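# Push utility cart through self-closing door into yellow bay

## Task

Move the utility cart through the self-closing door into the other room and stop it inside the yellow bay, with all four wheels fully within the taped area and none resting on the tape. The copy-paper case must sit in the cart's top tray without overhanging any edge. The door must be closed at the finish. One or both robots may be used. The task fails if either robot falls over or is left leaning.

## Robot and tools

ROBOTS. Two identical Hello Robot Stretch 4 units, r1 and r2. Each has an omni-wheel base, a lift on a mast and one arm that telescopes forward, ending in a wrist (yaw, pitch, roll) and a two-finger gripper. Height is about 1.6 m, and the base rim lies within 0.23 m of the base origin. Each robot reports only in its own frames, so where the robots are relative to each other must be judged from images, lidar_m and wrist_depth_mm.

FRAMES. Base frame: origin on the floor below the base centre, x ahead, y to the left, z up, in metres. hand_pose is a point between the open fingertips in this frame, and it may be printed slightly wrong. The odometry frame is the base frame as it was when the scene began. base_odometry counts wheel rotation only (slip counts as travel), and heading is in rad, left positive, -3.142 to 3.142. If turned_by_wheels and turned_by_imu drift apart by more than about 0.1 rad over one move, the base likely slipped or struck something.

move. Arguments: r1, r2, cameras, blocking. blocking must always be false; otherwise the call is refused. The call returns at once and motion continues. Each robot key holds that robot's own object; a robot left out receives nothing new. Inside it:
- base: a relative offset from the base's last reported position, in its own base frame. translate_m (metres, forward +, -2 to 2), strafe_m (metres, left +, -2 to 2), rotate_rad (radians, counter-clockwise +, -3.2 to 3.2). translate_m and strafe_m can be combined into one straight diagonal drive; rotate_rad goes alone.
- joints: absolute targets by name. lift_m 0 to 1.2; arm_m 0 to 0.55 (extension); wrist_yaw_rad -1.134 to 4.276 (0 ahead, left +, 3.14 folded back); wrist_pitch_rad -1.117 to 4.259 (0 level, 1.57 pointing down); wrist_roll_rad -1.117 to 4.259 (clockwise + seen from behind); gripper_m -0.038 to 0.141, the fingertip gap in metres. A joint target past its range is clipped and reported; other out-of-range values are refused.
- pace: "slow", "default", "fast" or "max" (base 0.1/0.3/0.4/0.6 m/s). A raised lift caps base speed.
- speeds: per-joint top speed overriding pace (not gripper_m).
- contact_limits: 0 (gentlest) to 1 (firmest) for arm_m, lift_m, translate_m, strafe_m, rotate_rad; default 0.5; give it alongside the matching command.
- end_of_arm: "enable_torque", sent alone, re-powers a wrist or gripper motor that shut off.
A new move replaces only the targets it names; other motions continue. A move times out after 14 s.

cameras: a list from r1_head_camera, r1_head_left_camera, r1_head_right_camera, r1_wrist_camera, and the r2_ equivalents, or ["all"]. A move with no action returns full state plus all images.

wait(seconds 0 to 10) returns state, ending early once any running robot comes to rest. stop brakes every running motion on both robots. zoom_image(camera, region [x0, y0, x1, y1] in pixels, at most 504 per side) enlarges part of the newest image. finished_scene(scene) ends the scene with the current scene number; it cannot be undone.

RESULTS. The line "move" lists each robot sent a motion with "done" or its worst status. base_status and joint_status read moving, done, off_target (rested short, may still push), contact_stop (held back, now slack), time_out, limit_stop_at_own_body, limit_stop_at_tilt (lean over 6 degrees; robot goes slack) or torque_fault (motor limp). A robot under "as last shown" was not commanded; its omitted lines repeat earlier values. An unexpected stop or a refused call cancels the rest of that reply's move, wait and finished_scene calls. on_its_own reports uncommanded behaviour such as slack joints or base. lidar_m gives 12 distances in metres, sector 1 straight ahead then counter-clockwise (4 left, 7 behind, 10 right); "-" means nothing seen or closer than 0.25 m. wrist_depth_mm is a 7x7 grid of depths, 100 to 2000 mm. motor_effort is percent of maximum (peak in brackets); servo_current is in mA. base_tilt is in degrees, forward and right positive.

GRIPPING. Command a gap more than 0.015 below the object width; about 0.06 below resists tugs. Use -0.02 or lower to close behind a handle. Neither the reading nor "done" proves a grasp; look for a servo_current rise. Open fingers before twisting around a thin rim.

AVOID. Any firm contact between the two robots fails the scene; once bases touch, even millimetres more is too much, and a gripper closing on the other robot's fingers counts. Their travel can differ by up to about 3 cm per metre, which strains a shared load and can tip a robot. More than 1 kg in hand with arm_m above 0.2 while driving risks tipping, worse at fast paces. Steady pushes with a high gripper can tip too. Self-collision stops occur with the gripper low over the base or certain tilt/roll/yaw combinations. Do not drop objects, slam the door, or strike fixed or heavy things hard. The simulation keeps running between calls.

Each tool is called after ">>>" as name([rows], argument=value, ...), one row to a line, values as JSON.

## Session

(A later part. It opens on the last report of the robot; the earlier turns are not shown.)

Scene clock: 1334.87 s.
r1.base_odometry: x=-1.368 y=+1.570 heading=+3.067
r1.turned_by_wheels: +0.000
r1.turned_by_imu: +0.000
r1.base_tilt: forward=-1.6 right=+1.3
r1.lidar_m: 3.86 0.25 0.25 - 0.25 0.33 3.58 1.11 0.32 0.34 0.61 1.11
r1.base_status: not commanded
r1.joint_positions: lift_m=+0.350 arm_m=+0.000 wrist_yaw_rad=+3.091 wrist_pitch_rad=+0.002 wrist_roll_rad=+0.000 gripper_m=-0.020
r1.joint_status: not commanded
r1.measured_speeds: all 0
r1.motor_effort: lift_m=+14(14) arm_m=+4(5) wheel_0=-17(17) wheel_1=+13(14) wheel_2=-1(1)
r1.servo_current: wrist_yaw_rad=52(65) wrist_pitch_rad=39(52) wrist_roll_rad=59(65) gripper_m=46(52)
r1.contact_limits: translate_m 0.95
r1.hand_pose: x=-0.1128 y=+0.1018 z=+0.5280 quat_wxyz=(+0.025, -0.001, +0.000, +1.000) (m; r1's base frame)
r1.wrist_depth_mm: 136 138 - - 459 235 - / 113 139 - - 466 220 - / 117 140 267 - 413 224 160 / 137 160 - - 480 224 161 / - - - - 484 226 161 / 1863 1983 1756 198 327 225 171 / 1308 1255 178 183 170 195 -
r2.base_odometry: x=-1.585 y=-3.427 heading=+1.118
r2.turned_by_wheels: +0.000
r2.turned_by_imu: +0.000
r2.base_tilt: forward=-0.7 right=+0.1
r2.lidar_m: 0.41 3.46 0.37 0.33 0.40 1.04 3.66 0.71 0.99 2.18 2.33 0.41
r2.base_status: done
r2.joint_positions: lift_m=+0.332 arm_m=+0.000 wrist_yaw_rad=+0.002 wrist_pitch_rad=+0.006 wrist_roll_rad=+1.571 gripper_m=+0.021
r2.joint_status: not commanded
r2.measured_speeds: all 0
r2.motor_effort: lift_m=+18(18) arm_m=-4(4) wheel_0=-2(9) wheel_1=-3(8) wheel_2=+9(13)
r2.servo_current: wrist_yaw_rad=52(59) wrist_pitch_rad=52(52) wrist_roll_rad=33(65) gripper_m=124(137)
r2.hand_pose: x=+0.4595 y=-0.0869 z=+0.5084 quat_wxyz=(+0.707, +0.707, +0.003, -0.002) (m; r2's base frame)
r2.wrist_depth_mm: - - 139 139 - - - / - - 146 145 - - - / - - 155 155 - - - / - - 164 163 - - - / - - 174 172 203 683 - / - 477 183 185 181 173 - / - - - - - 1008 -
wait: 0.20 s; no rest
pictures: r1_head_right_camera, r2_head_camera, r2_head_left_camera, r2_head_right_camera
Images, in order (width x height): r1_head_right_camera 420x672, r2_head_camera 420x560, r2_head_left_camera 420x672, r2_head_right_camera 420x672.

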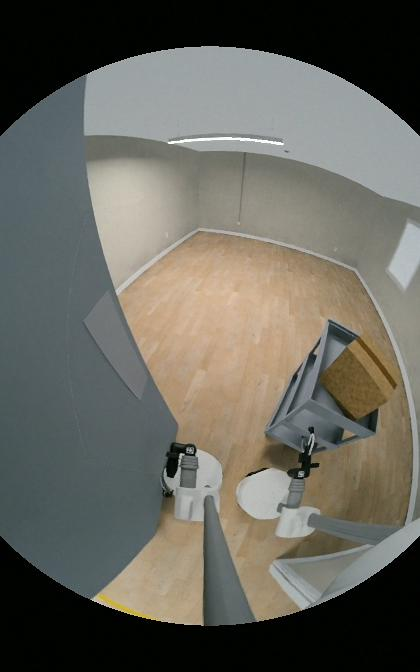

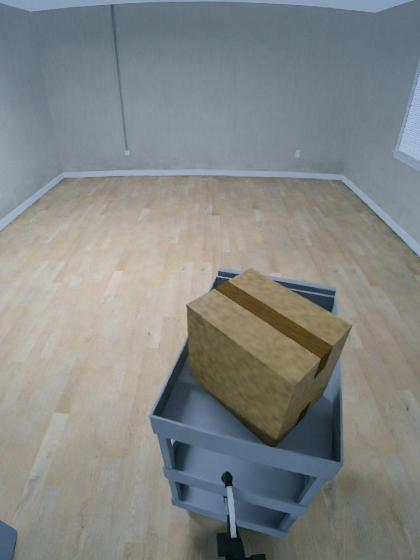

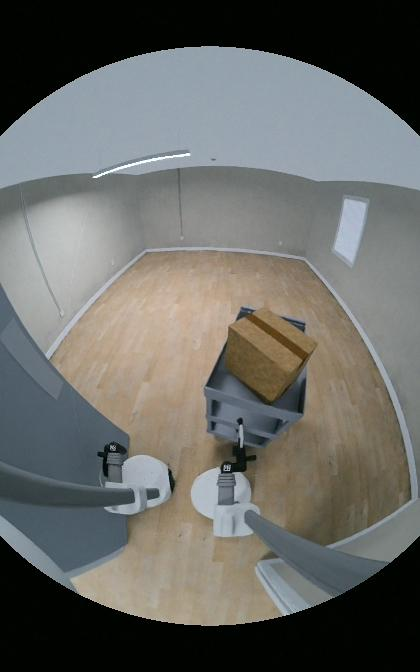

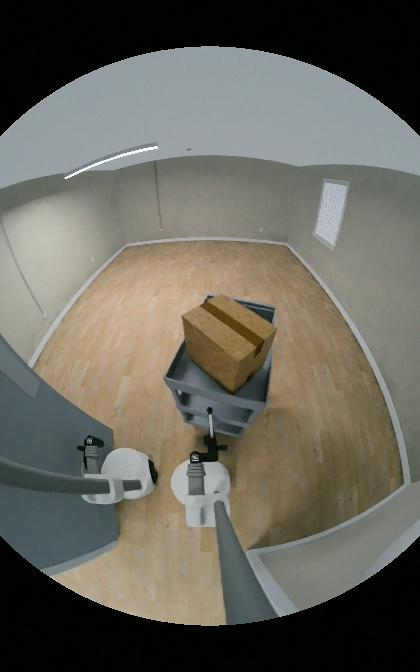

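>>> move(r2={"base":{"translate_m":-0.25},"pace":"slow","contact_limits":{"translate_m":0.6}}, blocking=false)

>>> wait(seconds=5)

>>> wait(seconds=0.2, cameras=["r2_head_camera","r2_head_left_camera","r2_head_right_camera","r1_head_right_camera"])

Scene clock: 1365.00 s.
move: r2 moving
r1: as last shown
r1.lidar_m: 3.87 0.26 0.25 - 0.25 0.32 3.59 1.07 0.32 0.32 0.61 1.12
r1.motor_effort: lift_m=+14(14) arm_m=+4(5) wheel_0=-17(17) wheel_1=+13(13) wheel_2=-1(1)
r1.servo_current: wrist_yaw_rad=52(59) wrist_pitch_rad=46(46) wrist_roll_rad=39(59) gripper_m=33(46)
r1.contact_limits: translate_m 0.95
r1.wrist_depth_mm: 136 138 - - 459 236 - / 113 139 - - 466 221 - / 117 139 267 - 413 224 160 / 137 159 - - 484 225 161 / - - - - 488 226 160 / 1921 1921 1808 198 327 226 171 / 1281 1308 178 183 170 195 -
r2.base_odometry: x=-1.590 y=-3.438 heading=+1.118
r2.turned_by_wheels: +0.000
r2.turned_by_imu: +0.001
r2.base_tilt: forward=-0.7 right=+0.0
r2.lidar_m: 0.40 3.44 0.37 0.32 0.40 1.03 3.65 0.70 0.99 2.20 2.35 0.38
r2.base_status: translate_m moving
r2.joint_positions: lift_m=+0.332 arm_m=+0.000 wrist_yaw_rad=+0.002 wrist_pitch_rad=+0.006 wrist_roll_rad=+1.571 gripper_m=+0.021
r2.joint_status: not commanded
r2.measured_speeds: translate_m=-0.048 strafe_m=+0.000 rotate_rad=+0.000 lift_m=+0.000 arm_m=+0.000 wrist_yaw_rad=+0.000 wrist_pitch_rad=+0.000 wrist_roll_rad=+0.000
r2.motor_effort: lift_m=+18(18) arm_m=-4(4) wheel_0=-3(5) wheel_1=-7(7) wheel_2=+12(14)
r2.servo_current: wrist_yaw_rad=46(59) wrist_pitch_rad=46(52) wrist_roll_rad=59(59) gripper_m=124(130)
r2.contact_limits: translate_m 0.6
r2.hand_pose: x=+0.4595 y=-0.0869 z=+0.5084 quat_wxyz=(+0.707, +0.707, +0.003, -0.002) (m; r2's base frame)
r2.wrist_depth_mm: - - 140 140 - - - / - - 146 146 - - - / - - 156 155 - - - / - - 164 164 - - - / - - 175 172 203 647 - / - 473 183 185 181 173 - / - - - - - 976 -
pictures: none

Scene clock: 1368.27 s.
earlier move: r2 done
r1.base_odometry: x=-1.368 y=+1.570 heading=+3.067
r1.turned_by_wheels: +0.000
r1.turned_by_imu: +0.000
r1.base_tilt: forward=-1.6 right=+1.3
r1.lidar_m: 3.82 0.25 0.25 - 0.25 0.31 3.58 0.40 0.39 0.46 0.48 5.13
r1.base_status: not commanded
r1.joint_positions: lift_m=+0.350 arm_m=+0.000 wrist_yaw_rad=+3.091 wrist_pitch_rad=+0.002 wrist_roll_rad=+0.000 gripper_m=-0.020
r1.joint_status: not commanded
r1.measured_speeds: all 0
r1.motor_effort: lift_m=+14(14) arm_m=+5(5) wheel_0=-17(17) wheel_1=+13(14) wheel_2=-1(1)
r1.servo_current: wrist_yaw_rad=52(65) wrist_pitch_rad=39(52) wrist_roll_rad=39(72) gripper_m=39(46)
r1.contact_limits: translate_m 0.95
r1.hand_pose: x=-0.1128 y=+0.1018 z=+0.5280 quat_wxyz=(+0.025, -0.001, +0.000, +1.000) (m; r1's base frame)
r1.wrist_depth_mm: 136 138 - - 459 235 - / 114 139 - - 466 220 - / 117 139 270 - 413 224 160 / 137 158 - - 484 225 160 / - - - - 488 226 161 / 1921 1921 1808 198 329 227 171 / 1308 1308 178 183 170 194 -
r2.base_odometry: x=-1.694 y=-3.651 heading=+1.118
r2.turned_by_wheels: +0.000
r2.turned_by_imu: +0.001
r2.base_tilt: forward=-0.7 right=+0.1
r2.lidar_m: 0.41 0.58 0.38 0.42 0.72 3.43 3.39 0.51 0.64 2.03 2.32 0.42
r2.base_status: done
r2.joint_positions: lift_m=+0.332 arm_m=+0.000 wrist_yaw_rad=+0.002 wrist_pitch_rad=+0.006 wrist_roll_rad=+1.571 gripper_m=+0.021
r2.joint_status: not commanded
r2.measured_speeds: all 0
r2.motor_effort: lift_m=+18(18) arm_m=-4(4) wheel_0=-2(7) wheel_1=-5(8) wheel_2=+8(14)
r2.servo_current: wrist_yaw_rad=52(59) wrist_pitch_rad=46(59) wrist_roll_rad=39(59) gripper_m=130(137)
r2.contact_limits: translate_m 0.6
r2.hand_pose: x=+0.4595 y=-0.0869 z=+0.5084 quat_wxyz=(+0.707, +0.707, +0.003, -0.002) (m; r2's base frame)
r2.wrist_depth_mm: - - 147 146 - - - / - - 154 153 - - - / - - 161 160 - - - / - - 167 168 172 - - / - - 177 175 - 691 - / - 181 184 185 182 172 - / - - - - - 1060 -
wait: 3.27 of 5 s (r2 has come to rest)
pictures: none

Scene clock: 1368.47 s.
r1.base_odometry: x=-1.368 y=+1.570 heading=+3.067
r1.turned_by_wheels: +0.000
r1.turned_by_imu: +0.000
r1.base_tilt: forward=-1.6 right=+1.3
r1.lidar_m: 3.85 0.25 0.25 - 0.25 0.32 3.61 0.40 0.40 0.45 0.49 5.12
r1.base_status: not commanded
r1.joint_positions: lift_m=+0.350 arm_m=+0.000 wrist_yaw_rad=+3.091 wrist_pitch_rad=+0.002 wrist_roll_rad=+0.000 gripper_m=-0.020
r1.joint_status: not commanded
r1.measured_speeds: all 0
r1.motor_effort: lift_m=+14(14) arm_m=+4(5) wheel_0=-17(17) wheel_1=+13(14) wheel_2=-1(1)
r1.servo_current: wrist_yaw_rad=39(65) wrist_pitch_rad=33(52) wrist_roll_rad=39(72) gripper_m=46(46)
r1.contact_limits: translate_m 0.95
r1.hand_pose: x=-0.1128 y=+0.1018 z=+0.5280 quat_wxyz=(+0.025, -0.001, +0.000, +1.000) (m; r1's base frame)
r1.wrist_depth_mm: 136 138 - - 459 236 - / 113 139 - - 473 221 - / 117 139 268 - 418 224 160 / 137 159 - - 480 226 160 / - - - - 488 225 162 / 1921 1863 1808 198 327 226 171 / 1308 1308 179 184 170 196 -
r2.base_odometry: x=-1.694 y=-3.651 heading=+1.118
r2.turned_by_wheels: +0.000
r2.turned_by_imu: +0.000
r2.base_tilt: forward=-0.7 right=+0.1
r2.lidar_m: 0.41 0.57 0.36 0.44 0.71 3.44 3.38 0.49 0.60 2.04 2.32 0.41
r2.base_status: done
r2.joint_positions: lift_m=+0.332 arm_m=+0.000 wrist_yaw_rad=+0.002 wrist_pitch_rad=+0.006 wrist_roll_rad=+1.571 gripper_m=+0.021
r2.joint_status: not commanded
r2.measured_speeds: all 0
r2.motor_effort: lift_m=+18(18) arm_m=-4(4) wheel_0=-2(7) wheel_1=-5(8) wheel_2=+8(14)
r2.servo_current: wrist_yaw_rad=39(59) wrist_pitch_rad=46(59) wrist_roll_rad=52(59) gripper_m=130(137)
r2.contact_limits: translate_m 0.6
r2.hand_pose: x=+0.4595 y=-0.0869 z=+0.5084 quat_wxyz=(+0.707, +0.707, +0.003, -0.002) (m; r2's base frame)
r2.wrist_depth_mm: - - 147 146 - - - / - - 154 153 - - - / - - 160 160 - - - / - - 167 167 172 - - / - - 177 175 - 683 - / - 181 184 186 182 172 - / - - - - - 1060 -
wait: 0.20 s; no rest
pictures: r1_head_right_camera, r2_head_camera, r2_head_left_camera, r2_head_right_camera
Images, in order (width x height): r1_head_right_camera 420x672, r2_head_camera 420x560, r2_head_left_camera 420x672, r2_head_right_camera 420x672.

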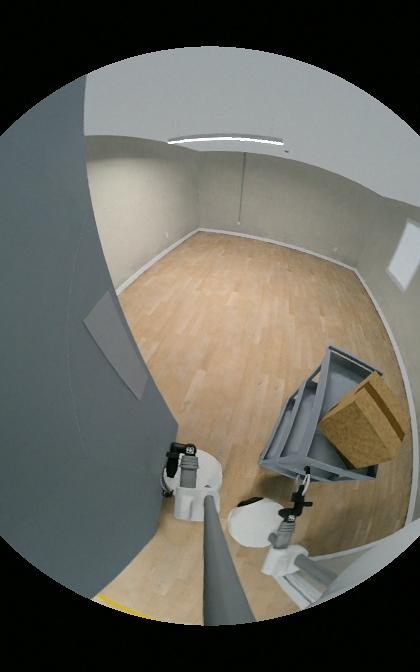

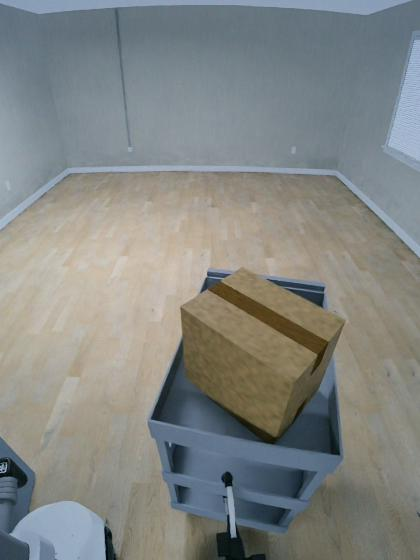

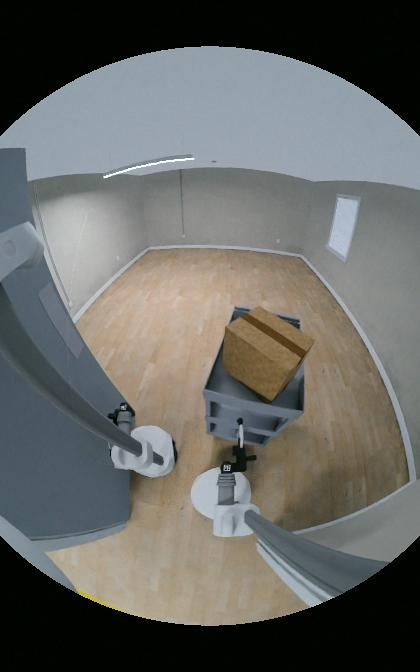

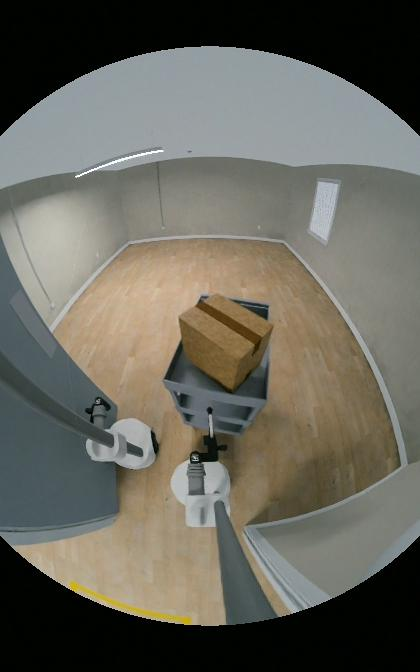

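>>> move(r2={"base":{"translate_m":-0.2,"strafe_m":0.02},"pace":"slow","contact_limits":{"translate_m":0.6,"strafe_m":0.6}}, blocking=false)

>>> wait(seconds=5)

>>> wait(seconds=0.2, cameras=["r2_head_camera","r2_head_left_camera","r2_head_right_camera","r1_head_right_camera"])

>>> zoom_image(camera="r2_head_camera", region=[120, 240, 380, 560])

>>> zoom_image(camera="r1_head_right_camera", region=[140, 260, 420, 620])

r2: "contact_limits": translate_m and strafe_m are given together and make one move, which takes one limit: state it under one of them only
Scene clock: 1381.97 s.
r1.base_odometry: x=-1.368 y=+1.570 heading=+3.067
r1.turned_by_wheels: +0.000
r1.turned_by_imu: +0.000
r1.base_tilt: forward=-1.6 right=+1.3
r1.lidar_m: 3.85 0.25 0.25 - 0.25 0.32 3.59 0.41 0.39 0.44 0.50 5.12
r1.base_status: not commanded
r1.joint_positions: lift_m=+0.350 arm_m=+0.000 wrist_yaw_rad=+3.091 wrist_pitch_rad=+0.002 wrist_roll_rad=+0.000 gripper_m=-0.020
r1.joint_status: not commanded
r1.measured_speeds: all 0
r1.motor_effort: lift_m=+14(14) arm_m=+5(5) wheel_0=-17(17) wheel_1=+13(14) wheel_2=-1(1)
r1.servo_current: wrist_yaw_rad=52(65) wrist_pitch_rad=46(52) wrist_roll_rad=39(72) gripper_m=46(46)
r1.contact_limits: translate_m 0.95
r1.hand_pose: x=-0.1128 y=+0.1018 z=+0.5280 quat_wxyz=(+0.025, -0.001, +0.000, +1.000) (m; r1's base frame)
r1.wrist_depth_mm: 136 138 - - 459 236 - / 113 139 - - 466 222 - / 117 139 268 - 415 224 160 / 137 159 - - 484 225 161 / - - - - 488 225 161 / 1921 1983 1756 198 329 226 171 / 1281 1336 179 183 171 195 -
r2.base_odometry: x=-1.694 y=-3.651 heading=+1.118
r2.turned_by_wheels: +0.000
r2.turned_by_imu: +0.000
r2.base_tilt: forward=-0.7 right=+0.1
r2.lidar_m: 0.42 0.55 0.37 0.42 0.72 3.45 3.37 0.51 0.61 2.04 2.32 0.41
r2.base_status: done
r2.joint_positions: lift_m=+0.332 arm_m=+0.000 wrist_yaw_rad=+0.002 wrist_pitch_rad=+0.006 wrist_roll_rad=+1.571 gripper_m=+0.021
r2.joint_status: not commanded
r2.measured_speeds: all 0
r2.motor_effort: lift_m=+18(18) arm_m=-4(4) wheel_0=-2(7) wheel_1=-5(8) wheel_2=+8(14)
r2.servo_current: wrist_yaw_rad=46(59) wrist_pitch_rad=46(59) wrist_roll_rad=46(59) gripper_m=130(137)
r2.contact_limits: translate_m 0.6
r2.hand_pose: x=+0.4595 y=-0.0869 z=+0.5084 quat_wxyz=(+0.707, +0.707, +0.003, -0.002) (m; r2's base frame)
r2.wrist_depth_mm: - - 146 146 - - - / - - 154 153 - - - / - - 160 160 - - - / - - 167 168 172 - - / - - 177 175 - 691 - / - 181 185 186 182 172 - / - - - - - 1042 -
pictures: none

not run: a call was refused earlier in this reply.

not run: a call was refused earlier in this reply.

Scaled by 1.575 from the camera's 420x560 image, which has a finer 1200x1600 frame.
This view is cut from an older image: the scene may have changed since it was taken.

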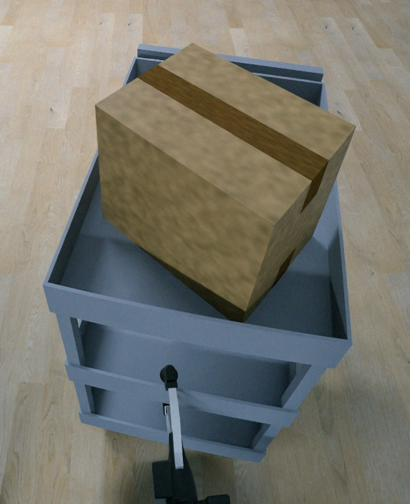

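Scaled by 1.400 from the camera's 420x672 image, which has a finer 600x960 frame.
This view is cut from an older image: the scene may have changed since it was taken.

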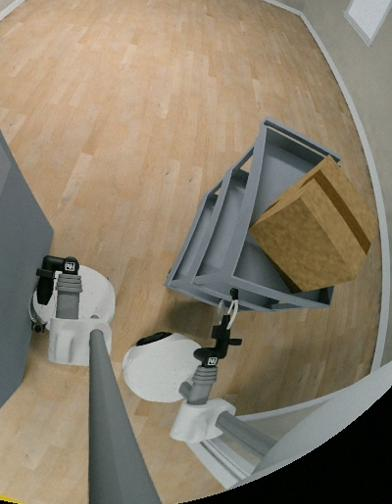

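>>> move(r2={"base":{"translate_m":-0.2,"strafe_m":0.02},"pace":"slow","contact_limits":{"translate_m":0.6}}, blocking=false)

>>> wait(seconds=5)

>>> wait(seconds=0.2, cameras=["r2_head_camera","r2_head_left_camera","r2_head_right_camera","r1_head_right_camera"])

>>> zoom_image(camera="r1_head_right_camera", region=[140, 260, 420, 620])

>>> zoom_image(camera="r2_head_left_camera", region=[60, 280, 420, 640])

Scene clock: 1388.17 s.
move: r2 moving
r1.base_odometry: x=-1.368 y=+1.570 heading=+3.067
r1.turned_by_wheels: +0.000
r1.turned_by_imu: +0.000
r1.base_tilt: forward=-1.6 right=+1.3
r1.lidar_m: 3.84 0.25 0.25 - 0.25 0.33 3.58 0.39 0.42 0.46 0.49 5.14
r1.base_status: not commanded
r1.joint_positions: lift_m=+0.350 arm_m=+0.000 wrist_yaw_rad=+3.091 wrist_pitch_rad=+0.002 wrist_roll_rad=+0.000 gripper_m=-0.020
r1.joint_status: not commanded
r1.measured_speeds: all 0
r1.motor_effort: lift_m=+14(14) arm_m=+5(5) wheel_0=-17(17) wheel_1=+13(13) wheel_2=-1(1)
r1.servo_current: wrist_yaw_rad=39(59) wrist_pitch_rad=39(46) wrist_roll_rad=52(65) gripper_m=46(46)
r1.contact_limits: translate_m 0.95
r1.hand_pose: x=-0.1128 y=+0.1018 z=+0.5280 quat_wxyz=(+0.025, -0.001, +0.000, +1.000) (m; r1's base frame)
r1.wrist_depth_mm: 136 139 - - 455 236 - / 113 139 - - 469 221 - / 117 139 270 - 413 224 160 / 137 159 - - 484 225 160 / - - - - 488 226 161 / 1921 1983 1756 198 329 226 172 / 1281 1281 178 183 171 195 -
r2.base_odometry: x=-1.700 y=-3.662 heading=+1.118
r2.turned_by_wheels: +0.000
r2.turned_by_imu: +0.001
r2.base_tilt: forward=-0.7 right=+0.0
r2.lidar_m: 0.40 0.52 0.38 0.49 0.69 3.41 3.39 0.51 0.59 2.01 2.31 0.39
r2.base_status: translate_m moving; strafe_m moving
r2.joint_positions: lift_m=+0.332 arm_m=+0.000 wrist_yaw_rad=+0.002 wrist_pitch_rad=+0.006 wrist_roll_rad=+1.571 gripper_m=+0.021
r2.joint_status: not commanded
r2.measured_speeds: translate_m=-0.049 strafe_m=+0.005 rotate_rad=+0.002 lift_m=+0.000 arm_m=+0.000 wrist_yaw_rad=+0.000 wrist_pitch_rad=+0.000 wrist_roll_rad=+0.000
r2.motor_effort: lift_m=+18(18) arm_m=-4(4) wheel_0=-5(9) wheel_1=-6(8) wheel_2=+10(13)
r2.servo_current: wrist_yaw_rad=59(59) wrist_pitch_rad=39(52) wrist_roll_rad=46(65) gripper_m=130(137)
r2.contact_limits: translate_m 0.6
r2.hand_pose: x=+0.4595 y=-0.0869 z=+0.5084 quat_wxyz=(+0.707, +0.707, +0.003, -0.002) (m; r2's base frame)
r2.wrist_depth_mm: - - 147 147 - - - / - - 154 153 - - - / - - 161 161 - - - / - - 168 168 172 - - / - - 177 176 - 683 - / - 181 184 186 182 171 - / - - - - - 1060 -
pictures: none

Scene clock: 1390.97 s.
earlier move: r2 done
r1.base_odometry: x=-1.368 y=+1.570 heading=+3.067
r1.turned_by_wheels: +0.000
r1.turned_by_imu: +0.000
r1.base_tilt: forward=-1.6 right=+1.3
r1.lidar_m: 3.83 0.25 0.25 - 0.25 0.30 3.57 0.49 0.43 0.36 0.53 5.14
r1.base_status: not commanded
r1.joint_positions: lift_m=+0.350 arm_m=+0.000 wrist_yaw_rad=+3.091 wrist_pitch_rad=+0.002 wrist_roll_rad=+0.000 gripper_m=-0.020
r1.joint_status: not commanded
r1.measured_speeds: all 0
r1.motor_effort: lift_m=+14(14) arm_m=+4(5) wheel_0=-17(17) wheel_1=+13(14) wheel_2=-1(1)
r1.servo_current: wrist_yaw_rad=46(65) wrist_pitch_rad=46(52) wrist_roll_rad=33(72) gripper_m=46(46)
r1.contact_limits: translate_m 0.95
r1.hand_pose: x=-0.1128 y=+0.1018 z=+0.5280 quat_wxyz=(+0.025, -0.001, +0.000, +1.000) (m; r1's base frame)
r1.wrist_depth_mm: 136 139 - - 459 236 - / 113 139 - - 469 222 - / 117 140 268 - 418 224 160 / 137 159 - - 484 225 161 / - - - - 492 226 161 / 1983 1983 1808 198 329 227 171 / 820 1308 179 183 171 194 -
r2.base_odometry: x=-1.799 y=-3.822 heading=+1.117
r2.turned_by_wheels: -0.001
r2.turned_by_imu: -0.001
r2.base_tilt: forward=-0.7 right=+0.1
r2.lidar_m: 0.38 0.49 0.48 0.65 0.71 3.22 3.17 0.45 0.34 1.04 2.35 0.40
r2.base_status: done
r2.joint_positions: lift_m=+0.332 arm_m=+0.000 wrist_yaw_rad=+0.000 wrist_pitch_rad=+0.006 wrist_roll_rad=+1.571 gripper_m=+0.021
r2.joint_status: not commanded
r2.measured_speeds: all 0
r2.motor_effort: lift_m=+18(18) arm_m=-4(4) wheel_0=-7(11) wheel_1=-4(8) wheel_2=+3(13)
r2.servo_current: wrist_yaw_rad=46(59) wrist_pitch_rad=52(52) wrist_roll_rad=46(65) gripper_m=130(137)
r2.contact_limits: translate_m 0.6
r2.hand_pose: x=+0.4593 y=-0.0875 z=+0.5084 quat_wxyz=(+0.707, +0.707, +0.002, -0.002) (m; r2's base frame)
r2.wrist_depth_mm: - - 155 154 - - - / - 732 160 160 732 - - / - - 165 166 759 - - / - - 172 172 788 - - / - - 179 178 - - - / - 179 184 186 182 171 - / - - - - - 1060 -
wait: 2.80 of 5 s (r2 has come to rest)
pictures: none

Scene clock: 1391.17 s.
r1.base_odometry: x=-1.368 y=+1.570 heading=+3.067
r1.turned_by_wheels: +0.000
r1.turned_by_imu: +0.000
r1.base_tilt: forward=-1.6 right=+1.3
r1.lidar_m: 3.84 0.27 0.25 - 0.25 0.32 3.57 0.48 0.43 0.37 0.52 5.14
r1.base_status: not commanded
r1.joint_positions: lift_m=+0.350 arm_m=+0.000 wrist_yaw_rad=+3.091 wrist_pitch_rad=+0.002 wrist_roll_rad=+0.000 gripper_m=-0.020
r1.joint_status: not commanded
r1.measured_speeds: all 0
r1.motor_effort: lift_m=+14(14) arm_m=+5(5) wheel_0=-17(17) wheel_1=+13(14) wheel_2=-1(1)
r1.servo_current: wrist_yaw_rad=52(65) wrist_pitch_rad=39(52) wrist_roll_rad=46(72) gripper_m=46(46)
r1.contact_limits: translate_m 0.95
r1.hand_pose: x=-0.1128 y=+0.1018 z=+0.5280 quat_wxyz=(+0.025, -0.001, +0.000, +1.000) (m; r1's base frame)
r1.wrist_depth_mm: 136 139 - - 452 235 - / 113 139 - - 469 221 - / 117 140 270 - 415 224 160 / 137 159 - - 484 225 161 / - - - - 488 226 161 / 1921 1921 1808 198 327 227 171 / 820 1281 178 183 170 195 -
r2.base_odometry: x=-1.799 y=-3.822 heading=+1.117
r2.turned_by_wheels: +0.000
r2.turned_by_imu: +0.000
r2.base_tilt: forward=-0.6 right=+0.1
r2.lidar_m: 0.41 0.49 0.47 0.65 0.69 3.26 3.17 0.45 0.38 1.02 2.35 0.41
r2.base_status: done
r2.joint_positions: lift_m=+0.332 arm_m=+0.000 wrist_yaw_rad=+0.000 wrist_pitch_rad=+0.006 wrist_roll_rad=+1.571 gripper_m=+0.021
r2.joint_status: not commanded
r2.measured_speeds: all 0
r2.motor_effort: lift_m=+18(18) arm_m=-4(4) wheel_0=-7(11) wheel_1=-4(8) wheel_2=+3(13)
r2.servo_current: wrist_yaw_rad=46(59) wrist_pitch_rad=46(52) wrist_roll_rad=46(65) gripper_m=124(137)
r2.contact_limits: translate_m 0.6
r2.hand_pose: x=+0.4593 y=-0.0875 z=+0.5084 quat_wxyz=(+0.707, +0.707, +0.002, -0.002) (m; r2's base frame)
r2.wrist_depth_mm: - - 154 154 - - - / - 723 161 160 723 - - / - - 165 166 759 - - / - - 172 173 788 - - / - - 180 179 - - - / - 179 185 186 182 171 - / - - - - - 1060 -
wait: 0.20 s; no rest
pictures: r1_head_right_camera, r2_head_camera, r2_head_left_camera, r2_head_right_camera
Images, in order (width x height): r1_head_right_camera 420x672, r2_head_camera 420x560, r2_head_left_camera 420x672, r2_head_right_camera 420x672.

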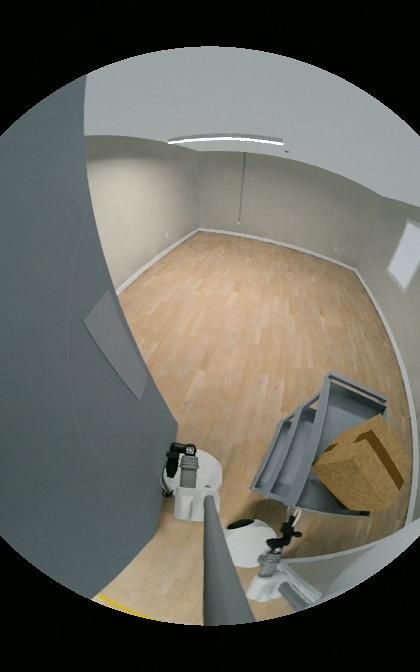

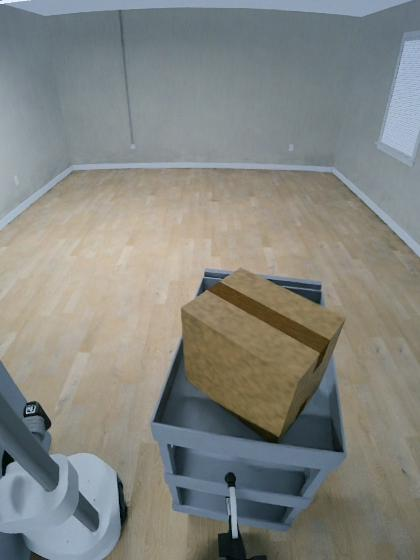

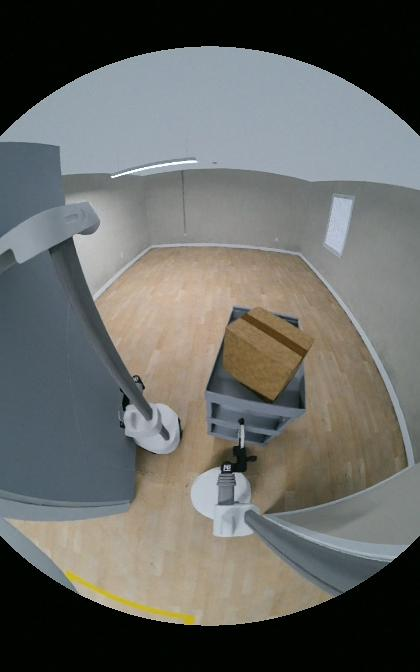

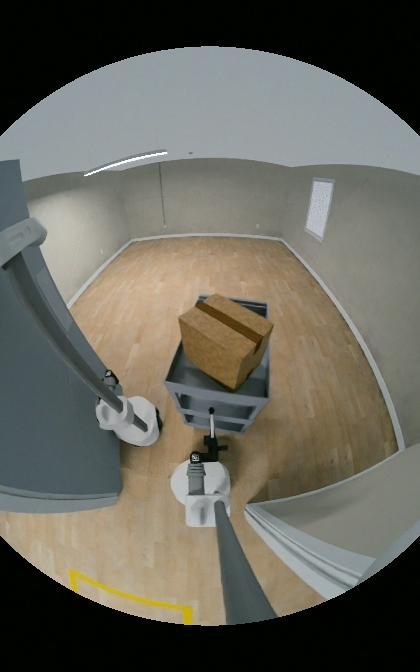

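Scaled by 1.400 from the camera's 420x672 image, which has a finer 600x960 frame.

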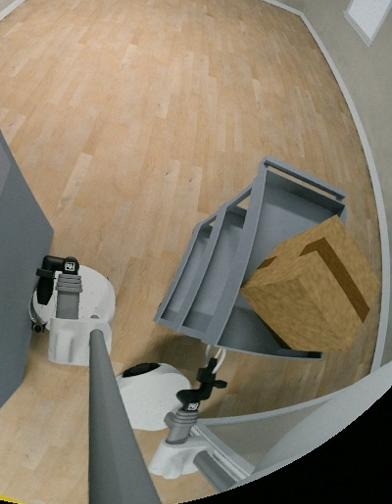

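Scaled by 1.400 from the camera's 420x672 image, which has a finer 600x960 frame.

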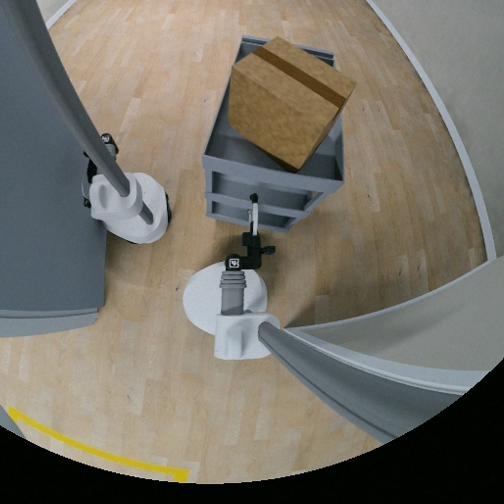

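>>> move(r2={"base":{"translate_m":-0.15,"strafe_m":0.12},"pace":"slow","contact_limits":{"translate_m":0.6}}, blocking=false)

>>> wait(seconds=5)

>>> wait(seconds=0.2, cameras=["r2_head_left_camera","r1_head_right_camera"])

>>> zoom_image(camera="r1_head_right_camera", region=[140, 260, 420, 620])

>>> zoom_image(camera="r2_head_left_camera", region=[60, 280, 420, 640])

Scene clock: 1401.37 s.
move: r2 moving
r1: as last shown
r1.lidar_m: 3.84 0.25 0.25 - 0.25 0.34 3.59 0.48 0.39 0.39 0.53 5.13
r1.motor_effort: lift_m=+14(14) arm_m=+5(5) wheel_0=-17(17) wheel_1=+13(13) wheel_2=-1(1)
r1.servo_current: wrist_yaw_rad=59(65) wrist_pitch_rad=39(52) wrist_roll_rad=46(59) gripper_m=39(46)
r1.contact_limits: translate_m 0.95
r1.wrist_depth_mm: 136 138 - - 462 235 - / 113 139 - - 462 221 - / 117 139 268 - 415 224 160 / 137 159 - - 480 225 161 / - - - - 488 225 161 / 1921 1921 1808 198 329 226 171 / 831 1308 179 184 170 194 -
r2.base_odometry: x=-1.811 y=-3.828 heading=+1.117
r2.turned_by_wheels: +0.000
r2.turned_by_imu: +0.000
r2.base_tilt: forward=-0.7 right=+0.1
r2.lidar_m: 0.40 0.49 0.49 0.64 0.70 3.24 3.18 0.43 0.38 0.99 2.33 0.42
r2.base_status: translate_m moving; strafe_m moving
r2.joint_positions: lift_m=+0.332 arm_m=+0.000 wrist_yaw_rad=-0.001 wrist_pitch_rad=+0.006 wrist_roll_rad=+1.571 gripper_m=+0.021
r2.joint_status: not commanded
r2.measured_speeds: translate_m=-0.041 strafe_m=+0.033 rotate_rad=-0.002 lift_m=+0.000 arm_m=+0.000 wrist_yaw_rad=+0.000 wrist_pitch_rad=+0.000 wrist_roll_rad=+0.000
r2.motor_effort: lift_m=+18(18) arm_m=-4(4) wheel_0=-8(14) wheel_1=+4(5) wheel_2=+7(9)
r2.servo_current: wrist_yaw_rad=46(52) wrist_pitch_rad=46(52) wrist_roll_rad=65(65) gripper_m=130(130)
r2.contact_limits: translate_m 0.6
r2.hand_pose: x=+0.4592 y=-0.0876 z=+0.5084 quat_wxyz=(+0.707, +0.707, +0.002, -0.002) (m; r2's base frame)
r2.wrist_depth_mm: - - 154 153 - - - / - - 160 160 723 - - / - - 165 165 759 - - / - - 172 172 788 - - / - - 179 177 - - - / - 179 184 186 182 171 - / - - - - - 1078 -
pictures: none

Scene clock: 1404.00 s.
earlier move: r2 done
r1.base_odometry: x=-1.368 y=+1.570 heading=+3.067
r1.turned_by_wheels: +0.000
r1.turned_by_imu: +0.000
r1.base_tilt: forward=-1.6 right=+1.3
r1.lidar_m: 3.84 0.25 0.25 - 0.25 0.30 0.55 0.51 0.30 0.33 0.52 5.15
r1.base_status: not commanded
r1.joint_positions: lift_m=+0.350 arm_m=+0.000 wrist_yaw_rad=+3.091 wrist_pitch_rad=+0.002 wrist_roll_rad=+0.000 gripper_m=-0.020
r1.joint_status: not commanded
r1.measured_speeds: all 0
r1.motor_effort: lift_m=+14(14) arm_m=+4(5) wheel_0=-17(17) wheel_1=+13(14) wheel_2=-1(1)
r1.servo_current: wrist_yaw_rad=52(72) wrist_pitch_rad=33(52) wrist_roll_rad=59(65) gripper_m=39(46)
r1.contact_limits: translate_m 0.95
r1.hand_pose: x=-0.1128 y=+0.1018 z=+0.5280 quat_wxyz=(+0.025, -0.001, +0.000, +1.000) (m; r1's base frame)
r1.wrist_depth_mm: 136 138 - - 459 236 - / 113 139 - - 473 221 - / 116 139 267 - 415 224 160 / 137 159 - - 480 225 160 / 1042 - - - 488 226 162 / 1756 1808 1756 198 329 226 171 / 1042 820 178 183 170 195 -
r2.base_odometry: x=-1.973 y=-3.904 heading=+1.117
r2.turned_by_wheels: +0.000
r2.turned_by_imu: -0.001
r2.base_tilt: forward=-0.7 right=+0.1
r2.lidar_m: 0.41 0.52 0.56 0.53 2.69 3.07 3.00 3.08 0.40 0.43 2.44 0.39
r2.base_status: done
r2.joint_positions: lift_m=+0.332 arm_m=+0.000 wrist_yaw_rad=-0.003 wrist_pitch_rad=+0.006 wrist_roll_rad=+1.571 gripper_m=+0.021
r2.joint_status: not commanded
r2.measured_speeds: all 0
r2.motor_effort: lift_m=+18(18) arm_m=-4(4) wheel_0=-7(15) wheel_1=+3(6) wheel_2=+3(10)
r2.servo_current: wrist_yaw_rad=33(59) wrist_pitch_rad=52(59) wrist_roll_rad=46(65) gripper_m=130(137)
r2.contact_limits: translate_m 0.6
r2.hand_pose: x=+0.4591 y=-0.0882 z=+0.5084 quat_wxyz=(+0.707, +0.707, +0.001, -0.003) (m; r2's base frame)
r2.wrist_depth_mm: - - 134 135 135 - - / - 715 142 142 - - - / - - 152 151 - - - / - - 162 161 - - - / - - 174 170 - 647 - / - 477 184 186 181 173 484 / - - - - - 991 -
wait: 2.63 of 5 s (r2 has come to rest)
pictures: none

Scene clock: 1404.20 s.
r1.base_odometry: x=-1.368 y=+1.570 heading=+3.067
r1.turned_by_wheels: +0.000
r1.turned_by_imu: +0.000
r1.base_tilt: forward=-1.6 right=+1.3
r1.lidar_m: 3.84 0.26 0.25 - 0.25 0.30 0.52 0.54 0.31 0.34 0.53 5.15
r1.base_status: not commanded
r1.joint_positions: lift_m=+0.350 arm_m=+0.000 wrist_yaw_rad=+3.091 wrist_pitch_rad=+0.002 wrist_roll_rad=+0.000 gripper_m=-0.020
r1.joint_status: not commanded
r1.measured_speeds: all 0
r1.motor_effort: lift_m=+14(14) arm_m=+4(5) wheel_0=-17(17) wheel_1=+13(14) wheel_2=-1(1)
r1.servo_current: wrist_yaw_rad=59(72) wrist_pitch_rad=52(52) wrist_roll_rad=46(65) gripper_m=46(46)
r1.contact_limits: translate_m 0.95
r1.hand_pose: x=-0.1128 y=+0.1018 z=+0.5280 quat_wxyz=(+0.025, -0.001, +0.000, +1.000) (m; r1's base frame)
r1.wrist_depth_mm: 136 139 - - 459 235 - / 113 139 - - 469 222 - / 117 139 270 - 415 224 160 / 137 159 - - 484 225 161 / 1060 - - - 488 225 161 / 1808 1756 1756 198 332 226 172 / 1042 820 179 184 171 196 -
r2.base_odometry: x=-1.973 y=-3.904 heading=+1.117
r2.turned_by_wheels: +0.000
r2.turned_by_imu: +0.000
r2.base_tilt: forward=-0.7 right=+0.1
r2.lidar_m: 0.42 0.53 0.57 0.52 2.69 3.08 3.01 3.12 0.43 0.43 2.43 0.40
r2.base_status: done
r2.joint_positions: lift_m=+0.332 arm_m=+0.000 wrist_yaw_rad=-0.003 wrist_pitch_rad=+0.006 wrist_roll_rad=+1.571 gripper_m=+0.021
r2.joint_status: not commanded
r2.measured_speeds: all 0
r2.motor_effort: lift_m=+18(18) arm_m=-4(4) wheel_0=-6(15) wheel_1=+2(6) wheel_2=+3(10)
r2.servo_current: wrist_yaw_rad=39(59) wrist_pitch_rad=46(59) wrist_roll_rad=52(65) gripper_m=124(137)
r2.contact_limits: translate_m 0.6
r2.hand_pose: x=+0.4591 y=-0.0882 z=+0.5084 quat_wxyz=(+0.707, +0.707, +0.001, -0.003) (m; r2's base frame)
r2.wrist_depth_mm: - - 134 135 135 - - / - 715 142 141 - - - / - - 152 151 - - - / - - 162 160 - - - / - - 174 170 - 640 - / - 473 184 186 181 173 480 / - - - - - 991 -
wait: 0.20 s; no rest
pictures: r1_head_right_camera, r2_head_left_camera
Images, in order (width x height): r1_head_right_camera 420x672, r2_head_left_camera 420x672.

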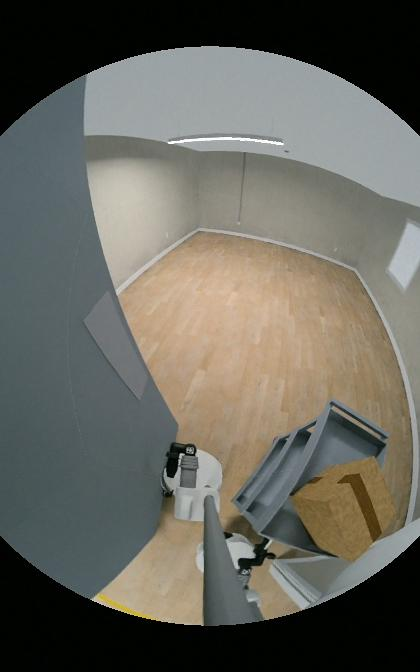

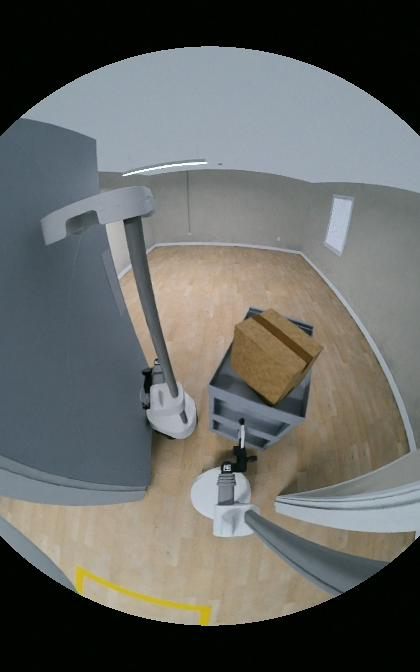

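Scaled by 1.400 from the camera's 420x672 image, which has a finer 600x960 frame.

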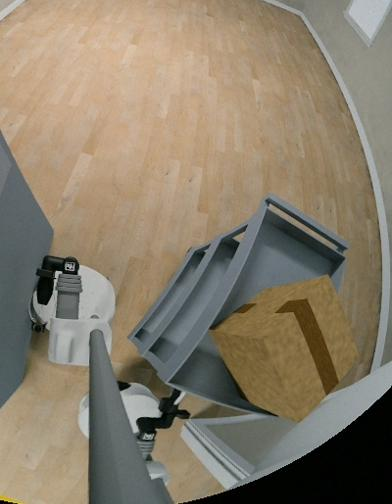

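Scaled by 1.400 from the camera's 420x672 image, which has a finer 600x960 frame.

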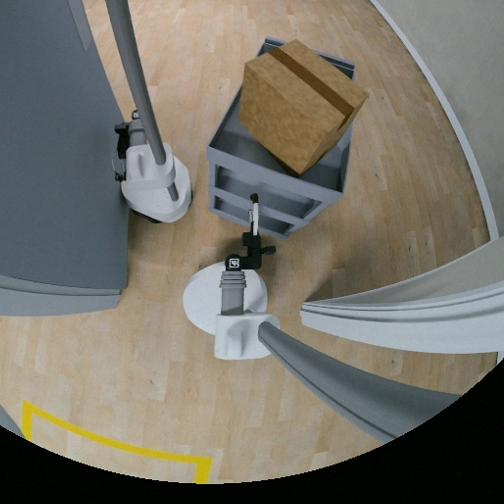

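>>> move(r2={"base":{"translate_m":-0.25,"strafe_m":0.07},"pace":"slow","contact_limits":{"translate_m":0.6}}, blocking=false)

>>> wait(seconds=5)

>>> wait(seconds=0.2, cameras=["r2_head_left_camera","r1_head_right_camera"])

>>> zoom_image(camera="r1_head_right_camera", region=[140, 260, 420, 620])

>>> zoom_image(camera="r2_head_left_camera", region=[60, 280, 420, 640])

Scene clock: 1414.77 s.
move: r2 moving
r1: as last shown
r1.lidar_m: 3.85 0.25 0.25 - 0.25 0.32 0.54 0.52 0.31 0.32 0.53 5.15
r1.motor_effort: lift_m=+14(14) arm_m=+4(5) wheel_0=-17(18) wheel_1=+13(13) wheel_2=-1(1)
r1.servo_current: wrist_yaw_rad=46(59) wrist_pitch_rad=46(46) wrist_roll_rad=39(65) gripper_m=52(52)
r1.contact_limits: translate_m 0.95
r1.wrist_depth_mm: 136 138 - - 455 235 - / 113 139 - - 462 221 - / 117 139 270 - 413 224 160 / 137 159 - - 484 225 161 / - - - - 488 226 161 / 1983 1808 1756 198 329 225 171 / 1025 820 179 183 170 195 -
r2.base_odometry: x=-1.981 y=-3.914 heading=+1.117
r2.turned_by_wheels: +0.000
r2.turned_by_imu: +0.000
r2.base_tilt: forward=-0.7 right=+0.0
r2.lidar_m: 0.41 0.53 0.56 0.52 2.67 3.06 2.99 3.12 0.40 0.40 2.43 0.39
r2.base_status: translate_m moving; strafe_m moving
r2.joint_positions: lift_m=+0.332 arm_m=+0.000 wrist_yaw_rad=-0.003 wrist_pitch_rad=+0.006 wrist_roll_rad=+1.571 gripper_m=+0.021
r2.joint_status: not commanded
r2.measured_speeds: translate_m=-0.048 strafe_m=+0.014 rotate_rad=+0.002 lift_m=+0.000 arm_m=+0.000 wrist_yaw_rad=+0.000 wrist_pitch_rad=+0.000 wrist_roll_rad=+0.000
r2.motor_effort: lift_m=+18(18) arm_m=-4(4) wheel_0=-8(12) wheel_1=-4(7) wheel_2=+9(9)
r2.servo_current: wrist_yaw_rad=52(59) wrist_pitch_rad=46(52) wrist_roll_rad=46(52) gripper_m=130(130)
r2.contact_limits: translate_m 0.6
r2.hand_pose: x=+0.4591 y=-0.0882 z=+0.5084 quat_wxyz=(+0.707, +0.707, +0.001, -0.003) (m; r2's base frame)
r2.wrist_depth_mm: - - 133 133 134 - - / - 715 140 140 - - - / - - 151 151 - - - / - - 161 160 - - - / - - 173 170 - 668 - / - 473 185 185 180 172 473 / - - - - - 1008 -
pictures: none

Scene clock: 1418.10 s.
earlier move: r2 done
r1.base_odometry: x=-1.368 y=+1.570 heading=+3.067
r1.turned_by_wheels: +0.000
r1.turned_by_imu: +0.000
r1.base_tilt: forward=-1.6 right=+1.3
r1.lidar_m: 3.84 0.25 0.25 - 0.25 0.32 0.70 0.34 0.34 0.39 3.24 5.14
r1.base_status: not commanded
r1.joint_positions: lift_m=+0.350 arm_m=+0.000 wrist_yaw_rad=+3.091 wrist_pitch_rad=+0.002 wrist_roll_rad=+0.000 gripper_m=-0.020
r1.joint_status: not commanded
r1.measured_speeds: all 0
r1.motor_effort: lift_m=+14(14) arm_m=+5(5) wheel_0=-17(18) wheel_1=+13(13) wheel_2=-1(1)
r1.servo_current: wrist_yaw_rad=59(65) wrist_pitch_rad=46(52) wrist_roll_rad=39(72) gripper_m=39(52)
r1.contact_limits: translate_m 0.95
r1.hand_pose: x=-0.1128 y=+0.1018 z=+0.5280 quat_wxyz=(+0.025, -0.001, +0.000, +1.000) (m; r1's base frame)
r1.wrist_depth_mm: 136 138 - - 455 236 - / 113 139 - - 466 222 - / 117 139 267 - 413 224 161 / 137 160 - - 484 225 160 / - - - - 488 226 162 / 1042 1756 1118 198 329 226 171 / 1205 854 171 183 170 195 -
r2.base_odometry: x=-2.145 y=-4.098 heading=+1.117
r2.turned_by_wheels: +0.001
r2.turned_by_imu: +0.001
r2.base_tilt: forward=-0.7 right=+0.1
r2.lidar_m: 0.41 0.71 0.49 0.50 2.54 2.84 2.73 2.90 2.40 0.49 0.51 0.39
r2.base_status: done
r2.joint_positions: lift_m=+0.332 arm_m=+0.000 wrist_yaw_rad=+0.001 wrist_pitch_rad=+0.006 wrist_roll_rad=+1.571 gripper_m=+0.021
r2.joint_status: not commanded
r2.measured_speeds: all 0
r2.motor_effort: lift_m=+18(18) arm_m=-4(4) wheel_0=-2(12) wheel_1=-6(8) wheel_2=+7(14)
r2.servo_current: wrist_yaw_rad=39(59) wrist_pitch_rad=46(52) wrist_roll_rad=46(59) gripper_m=130(137)
r2.contact_limits: translate_m 0.6
r2.hand_pose: x=+0.4594 y=-0.0872 z=+0.5084 quat_wxyz=(+0.707, +0.707, +0.002, -0.002) (m; r2's base frame)
r2.wrist_depth_mm: - 640 122 123 - - - / - - 131 132 - - - / - - 141 142 - - - / - - 152 156 154 691 - / - - 169 164 - 1098 - / - - 183 184 178 172 - / - - - - - 615 -
wait: 3.33 of 5 s (r2 has come to rest)
pictures: none

Scene clock: 1418.30 s.
r1.base_odometry: x=-1.368 y=+1.570 heading=+3.067
r1.turned_by_wheels: +0.000
r1.turned_by_imu: +0.000
r1.base_tilt: forward=-1.6 right=+1.3
r1.lidar_m: 3.83 0.25 0.25 - 0.25 0.31 0.70 0.33 0.33 0.39 3.27 5.13
r1.base_status: not commanded
r1.joint_positions: lift_m=+0.350 arm_m=+0.000 wrist_yaw_rad=+3.091 wrist_pitch_rad=+0.002 wrist_roll_rad=+0.000 gripper_m=-0.020
r1.joint_status: not commanded
r1.measured_speeds: all 0
r1.motor_effort: lift_m=+14(14) arm_m=+5(5) wheel_0=-17(18) wheel_1=+13(13) wheel_2=-1(1)
r1.servo_current: wrist_yaw_rad=52(65) wrist_pitch_rad=52(52) wrist_roll_rad=46(72) gripper_m=39(52)
r1.contact_limits: translate_m 0.95
r1.hand_pose: x=-0.1128 y=+0.1018 z=+0.5280 quat_wxyz=(+0.025, -0.001, +0.000, +1.000) (m; r1's base frame)
r1.wrist_depth_mm: 136 138 - - 455 236 - / 113 139 - - 466 221 - / 117 139 268 - 413 224 160 / 137 159 - - 480 226 161 / - - - - 484 227 161 / 1060 1756 1098 198 329 226 171 / 1229 866 171 183 170 195 -
r2.base_odometry: x=-2.145 y=-4.098 heading=+1.117
r2.turned_by_wheels: +0.000
r2.turned_by_imu: +0.000
r2.base_tilt: forward=-0.6 right=+0.0
r2.lidar_m: 0.41 0.68 0.50 0.51 2.53 2.79 2.74 2.89 2.43 0.47 0.52 0.38
r2.base_status: done
r2.joint_positions: lift_m=+0.332 arm_m=+0.000 wrist_yaw_rad=+0.001 wrist_pitch_rad=+0.006 wrist_roll_rad=+1.571 gripper_m=+0.021
r2.joint_status: not commanded
r2.measured_speeds: all 0
r2.motor_effort: lift_m=+18(18) arm_m=-4(4) wheel_0=-2(12) wheel_1=-5(8) wheel_2=+8(14)
r2.servo_current: wrist_yaw_rad=46(59) wrist_pitch_rad=46(52) wrist_roll_rad=46(59) gripper_m=137(137)
r2.contact_limits: translate_m 0.6
r2.hand_pose: x=+0.4594 y=-0.0872 z=+0.5084 quat_wxyz=(+0.707, +0.707, +0.002, -0.002) (m; r2's base frame)
r2.wrist_depth_mm: - 647 122 123 - - - / - - 131 131 - - - / - - 141 142 - - - / - - 153 156 154 699 - / - - 169 164 - 1078 - / - - 183 184 178 172 - / - - - - - 609 -
wait: 0.20 s; no rest
pictures: r1_head_right_camera, r2_head_left_camera
Images, in order (width x height): r1_head_right_camera 420x672, r2_head_left_camera 420x672.

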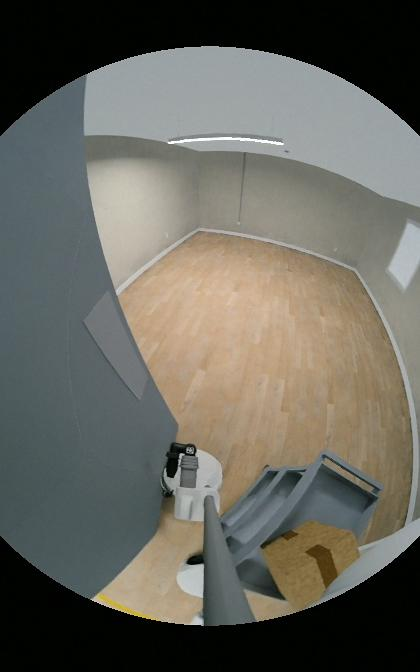

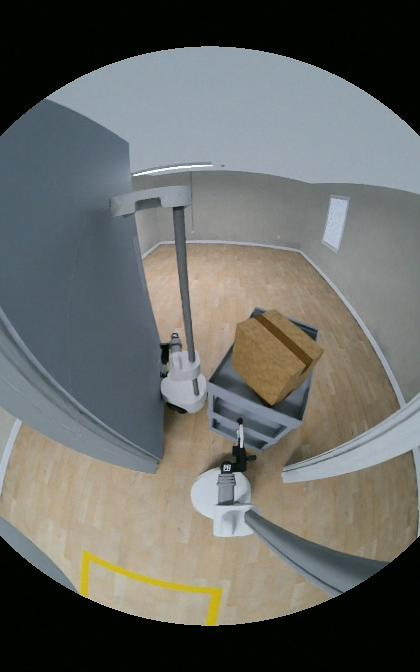

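Scaled by 1.400 from the camera's 420x672 image, which has a finer 600x960 frame.

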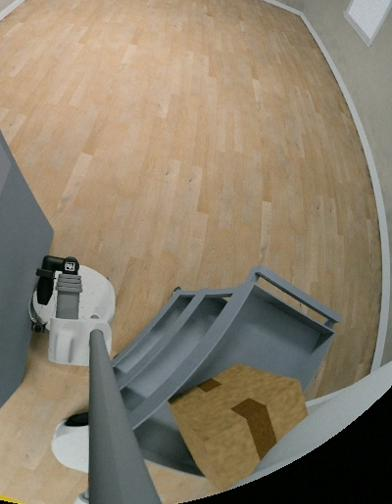

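Scaled by 1.400 from the camera's 420x672 image, which has a finer 600x960 frame.

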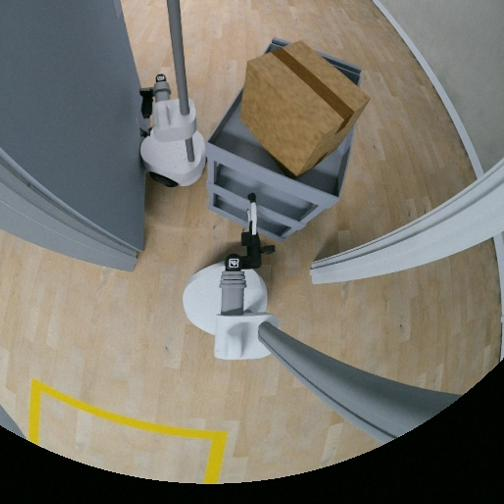

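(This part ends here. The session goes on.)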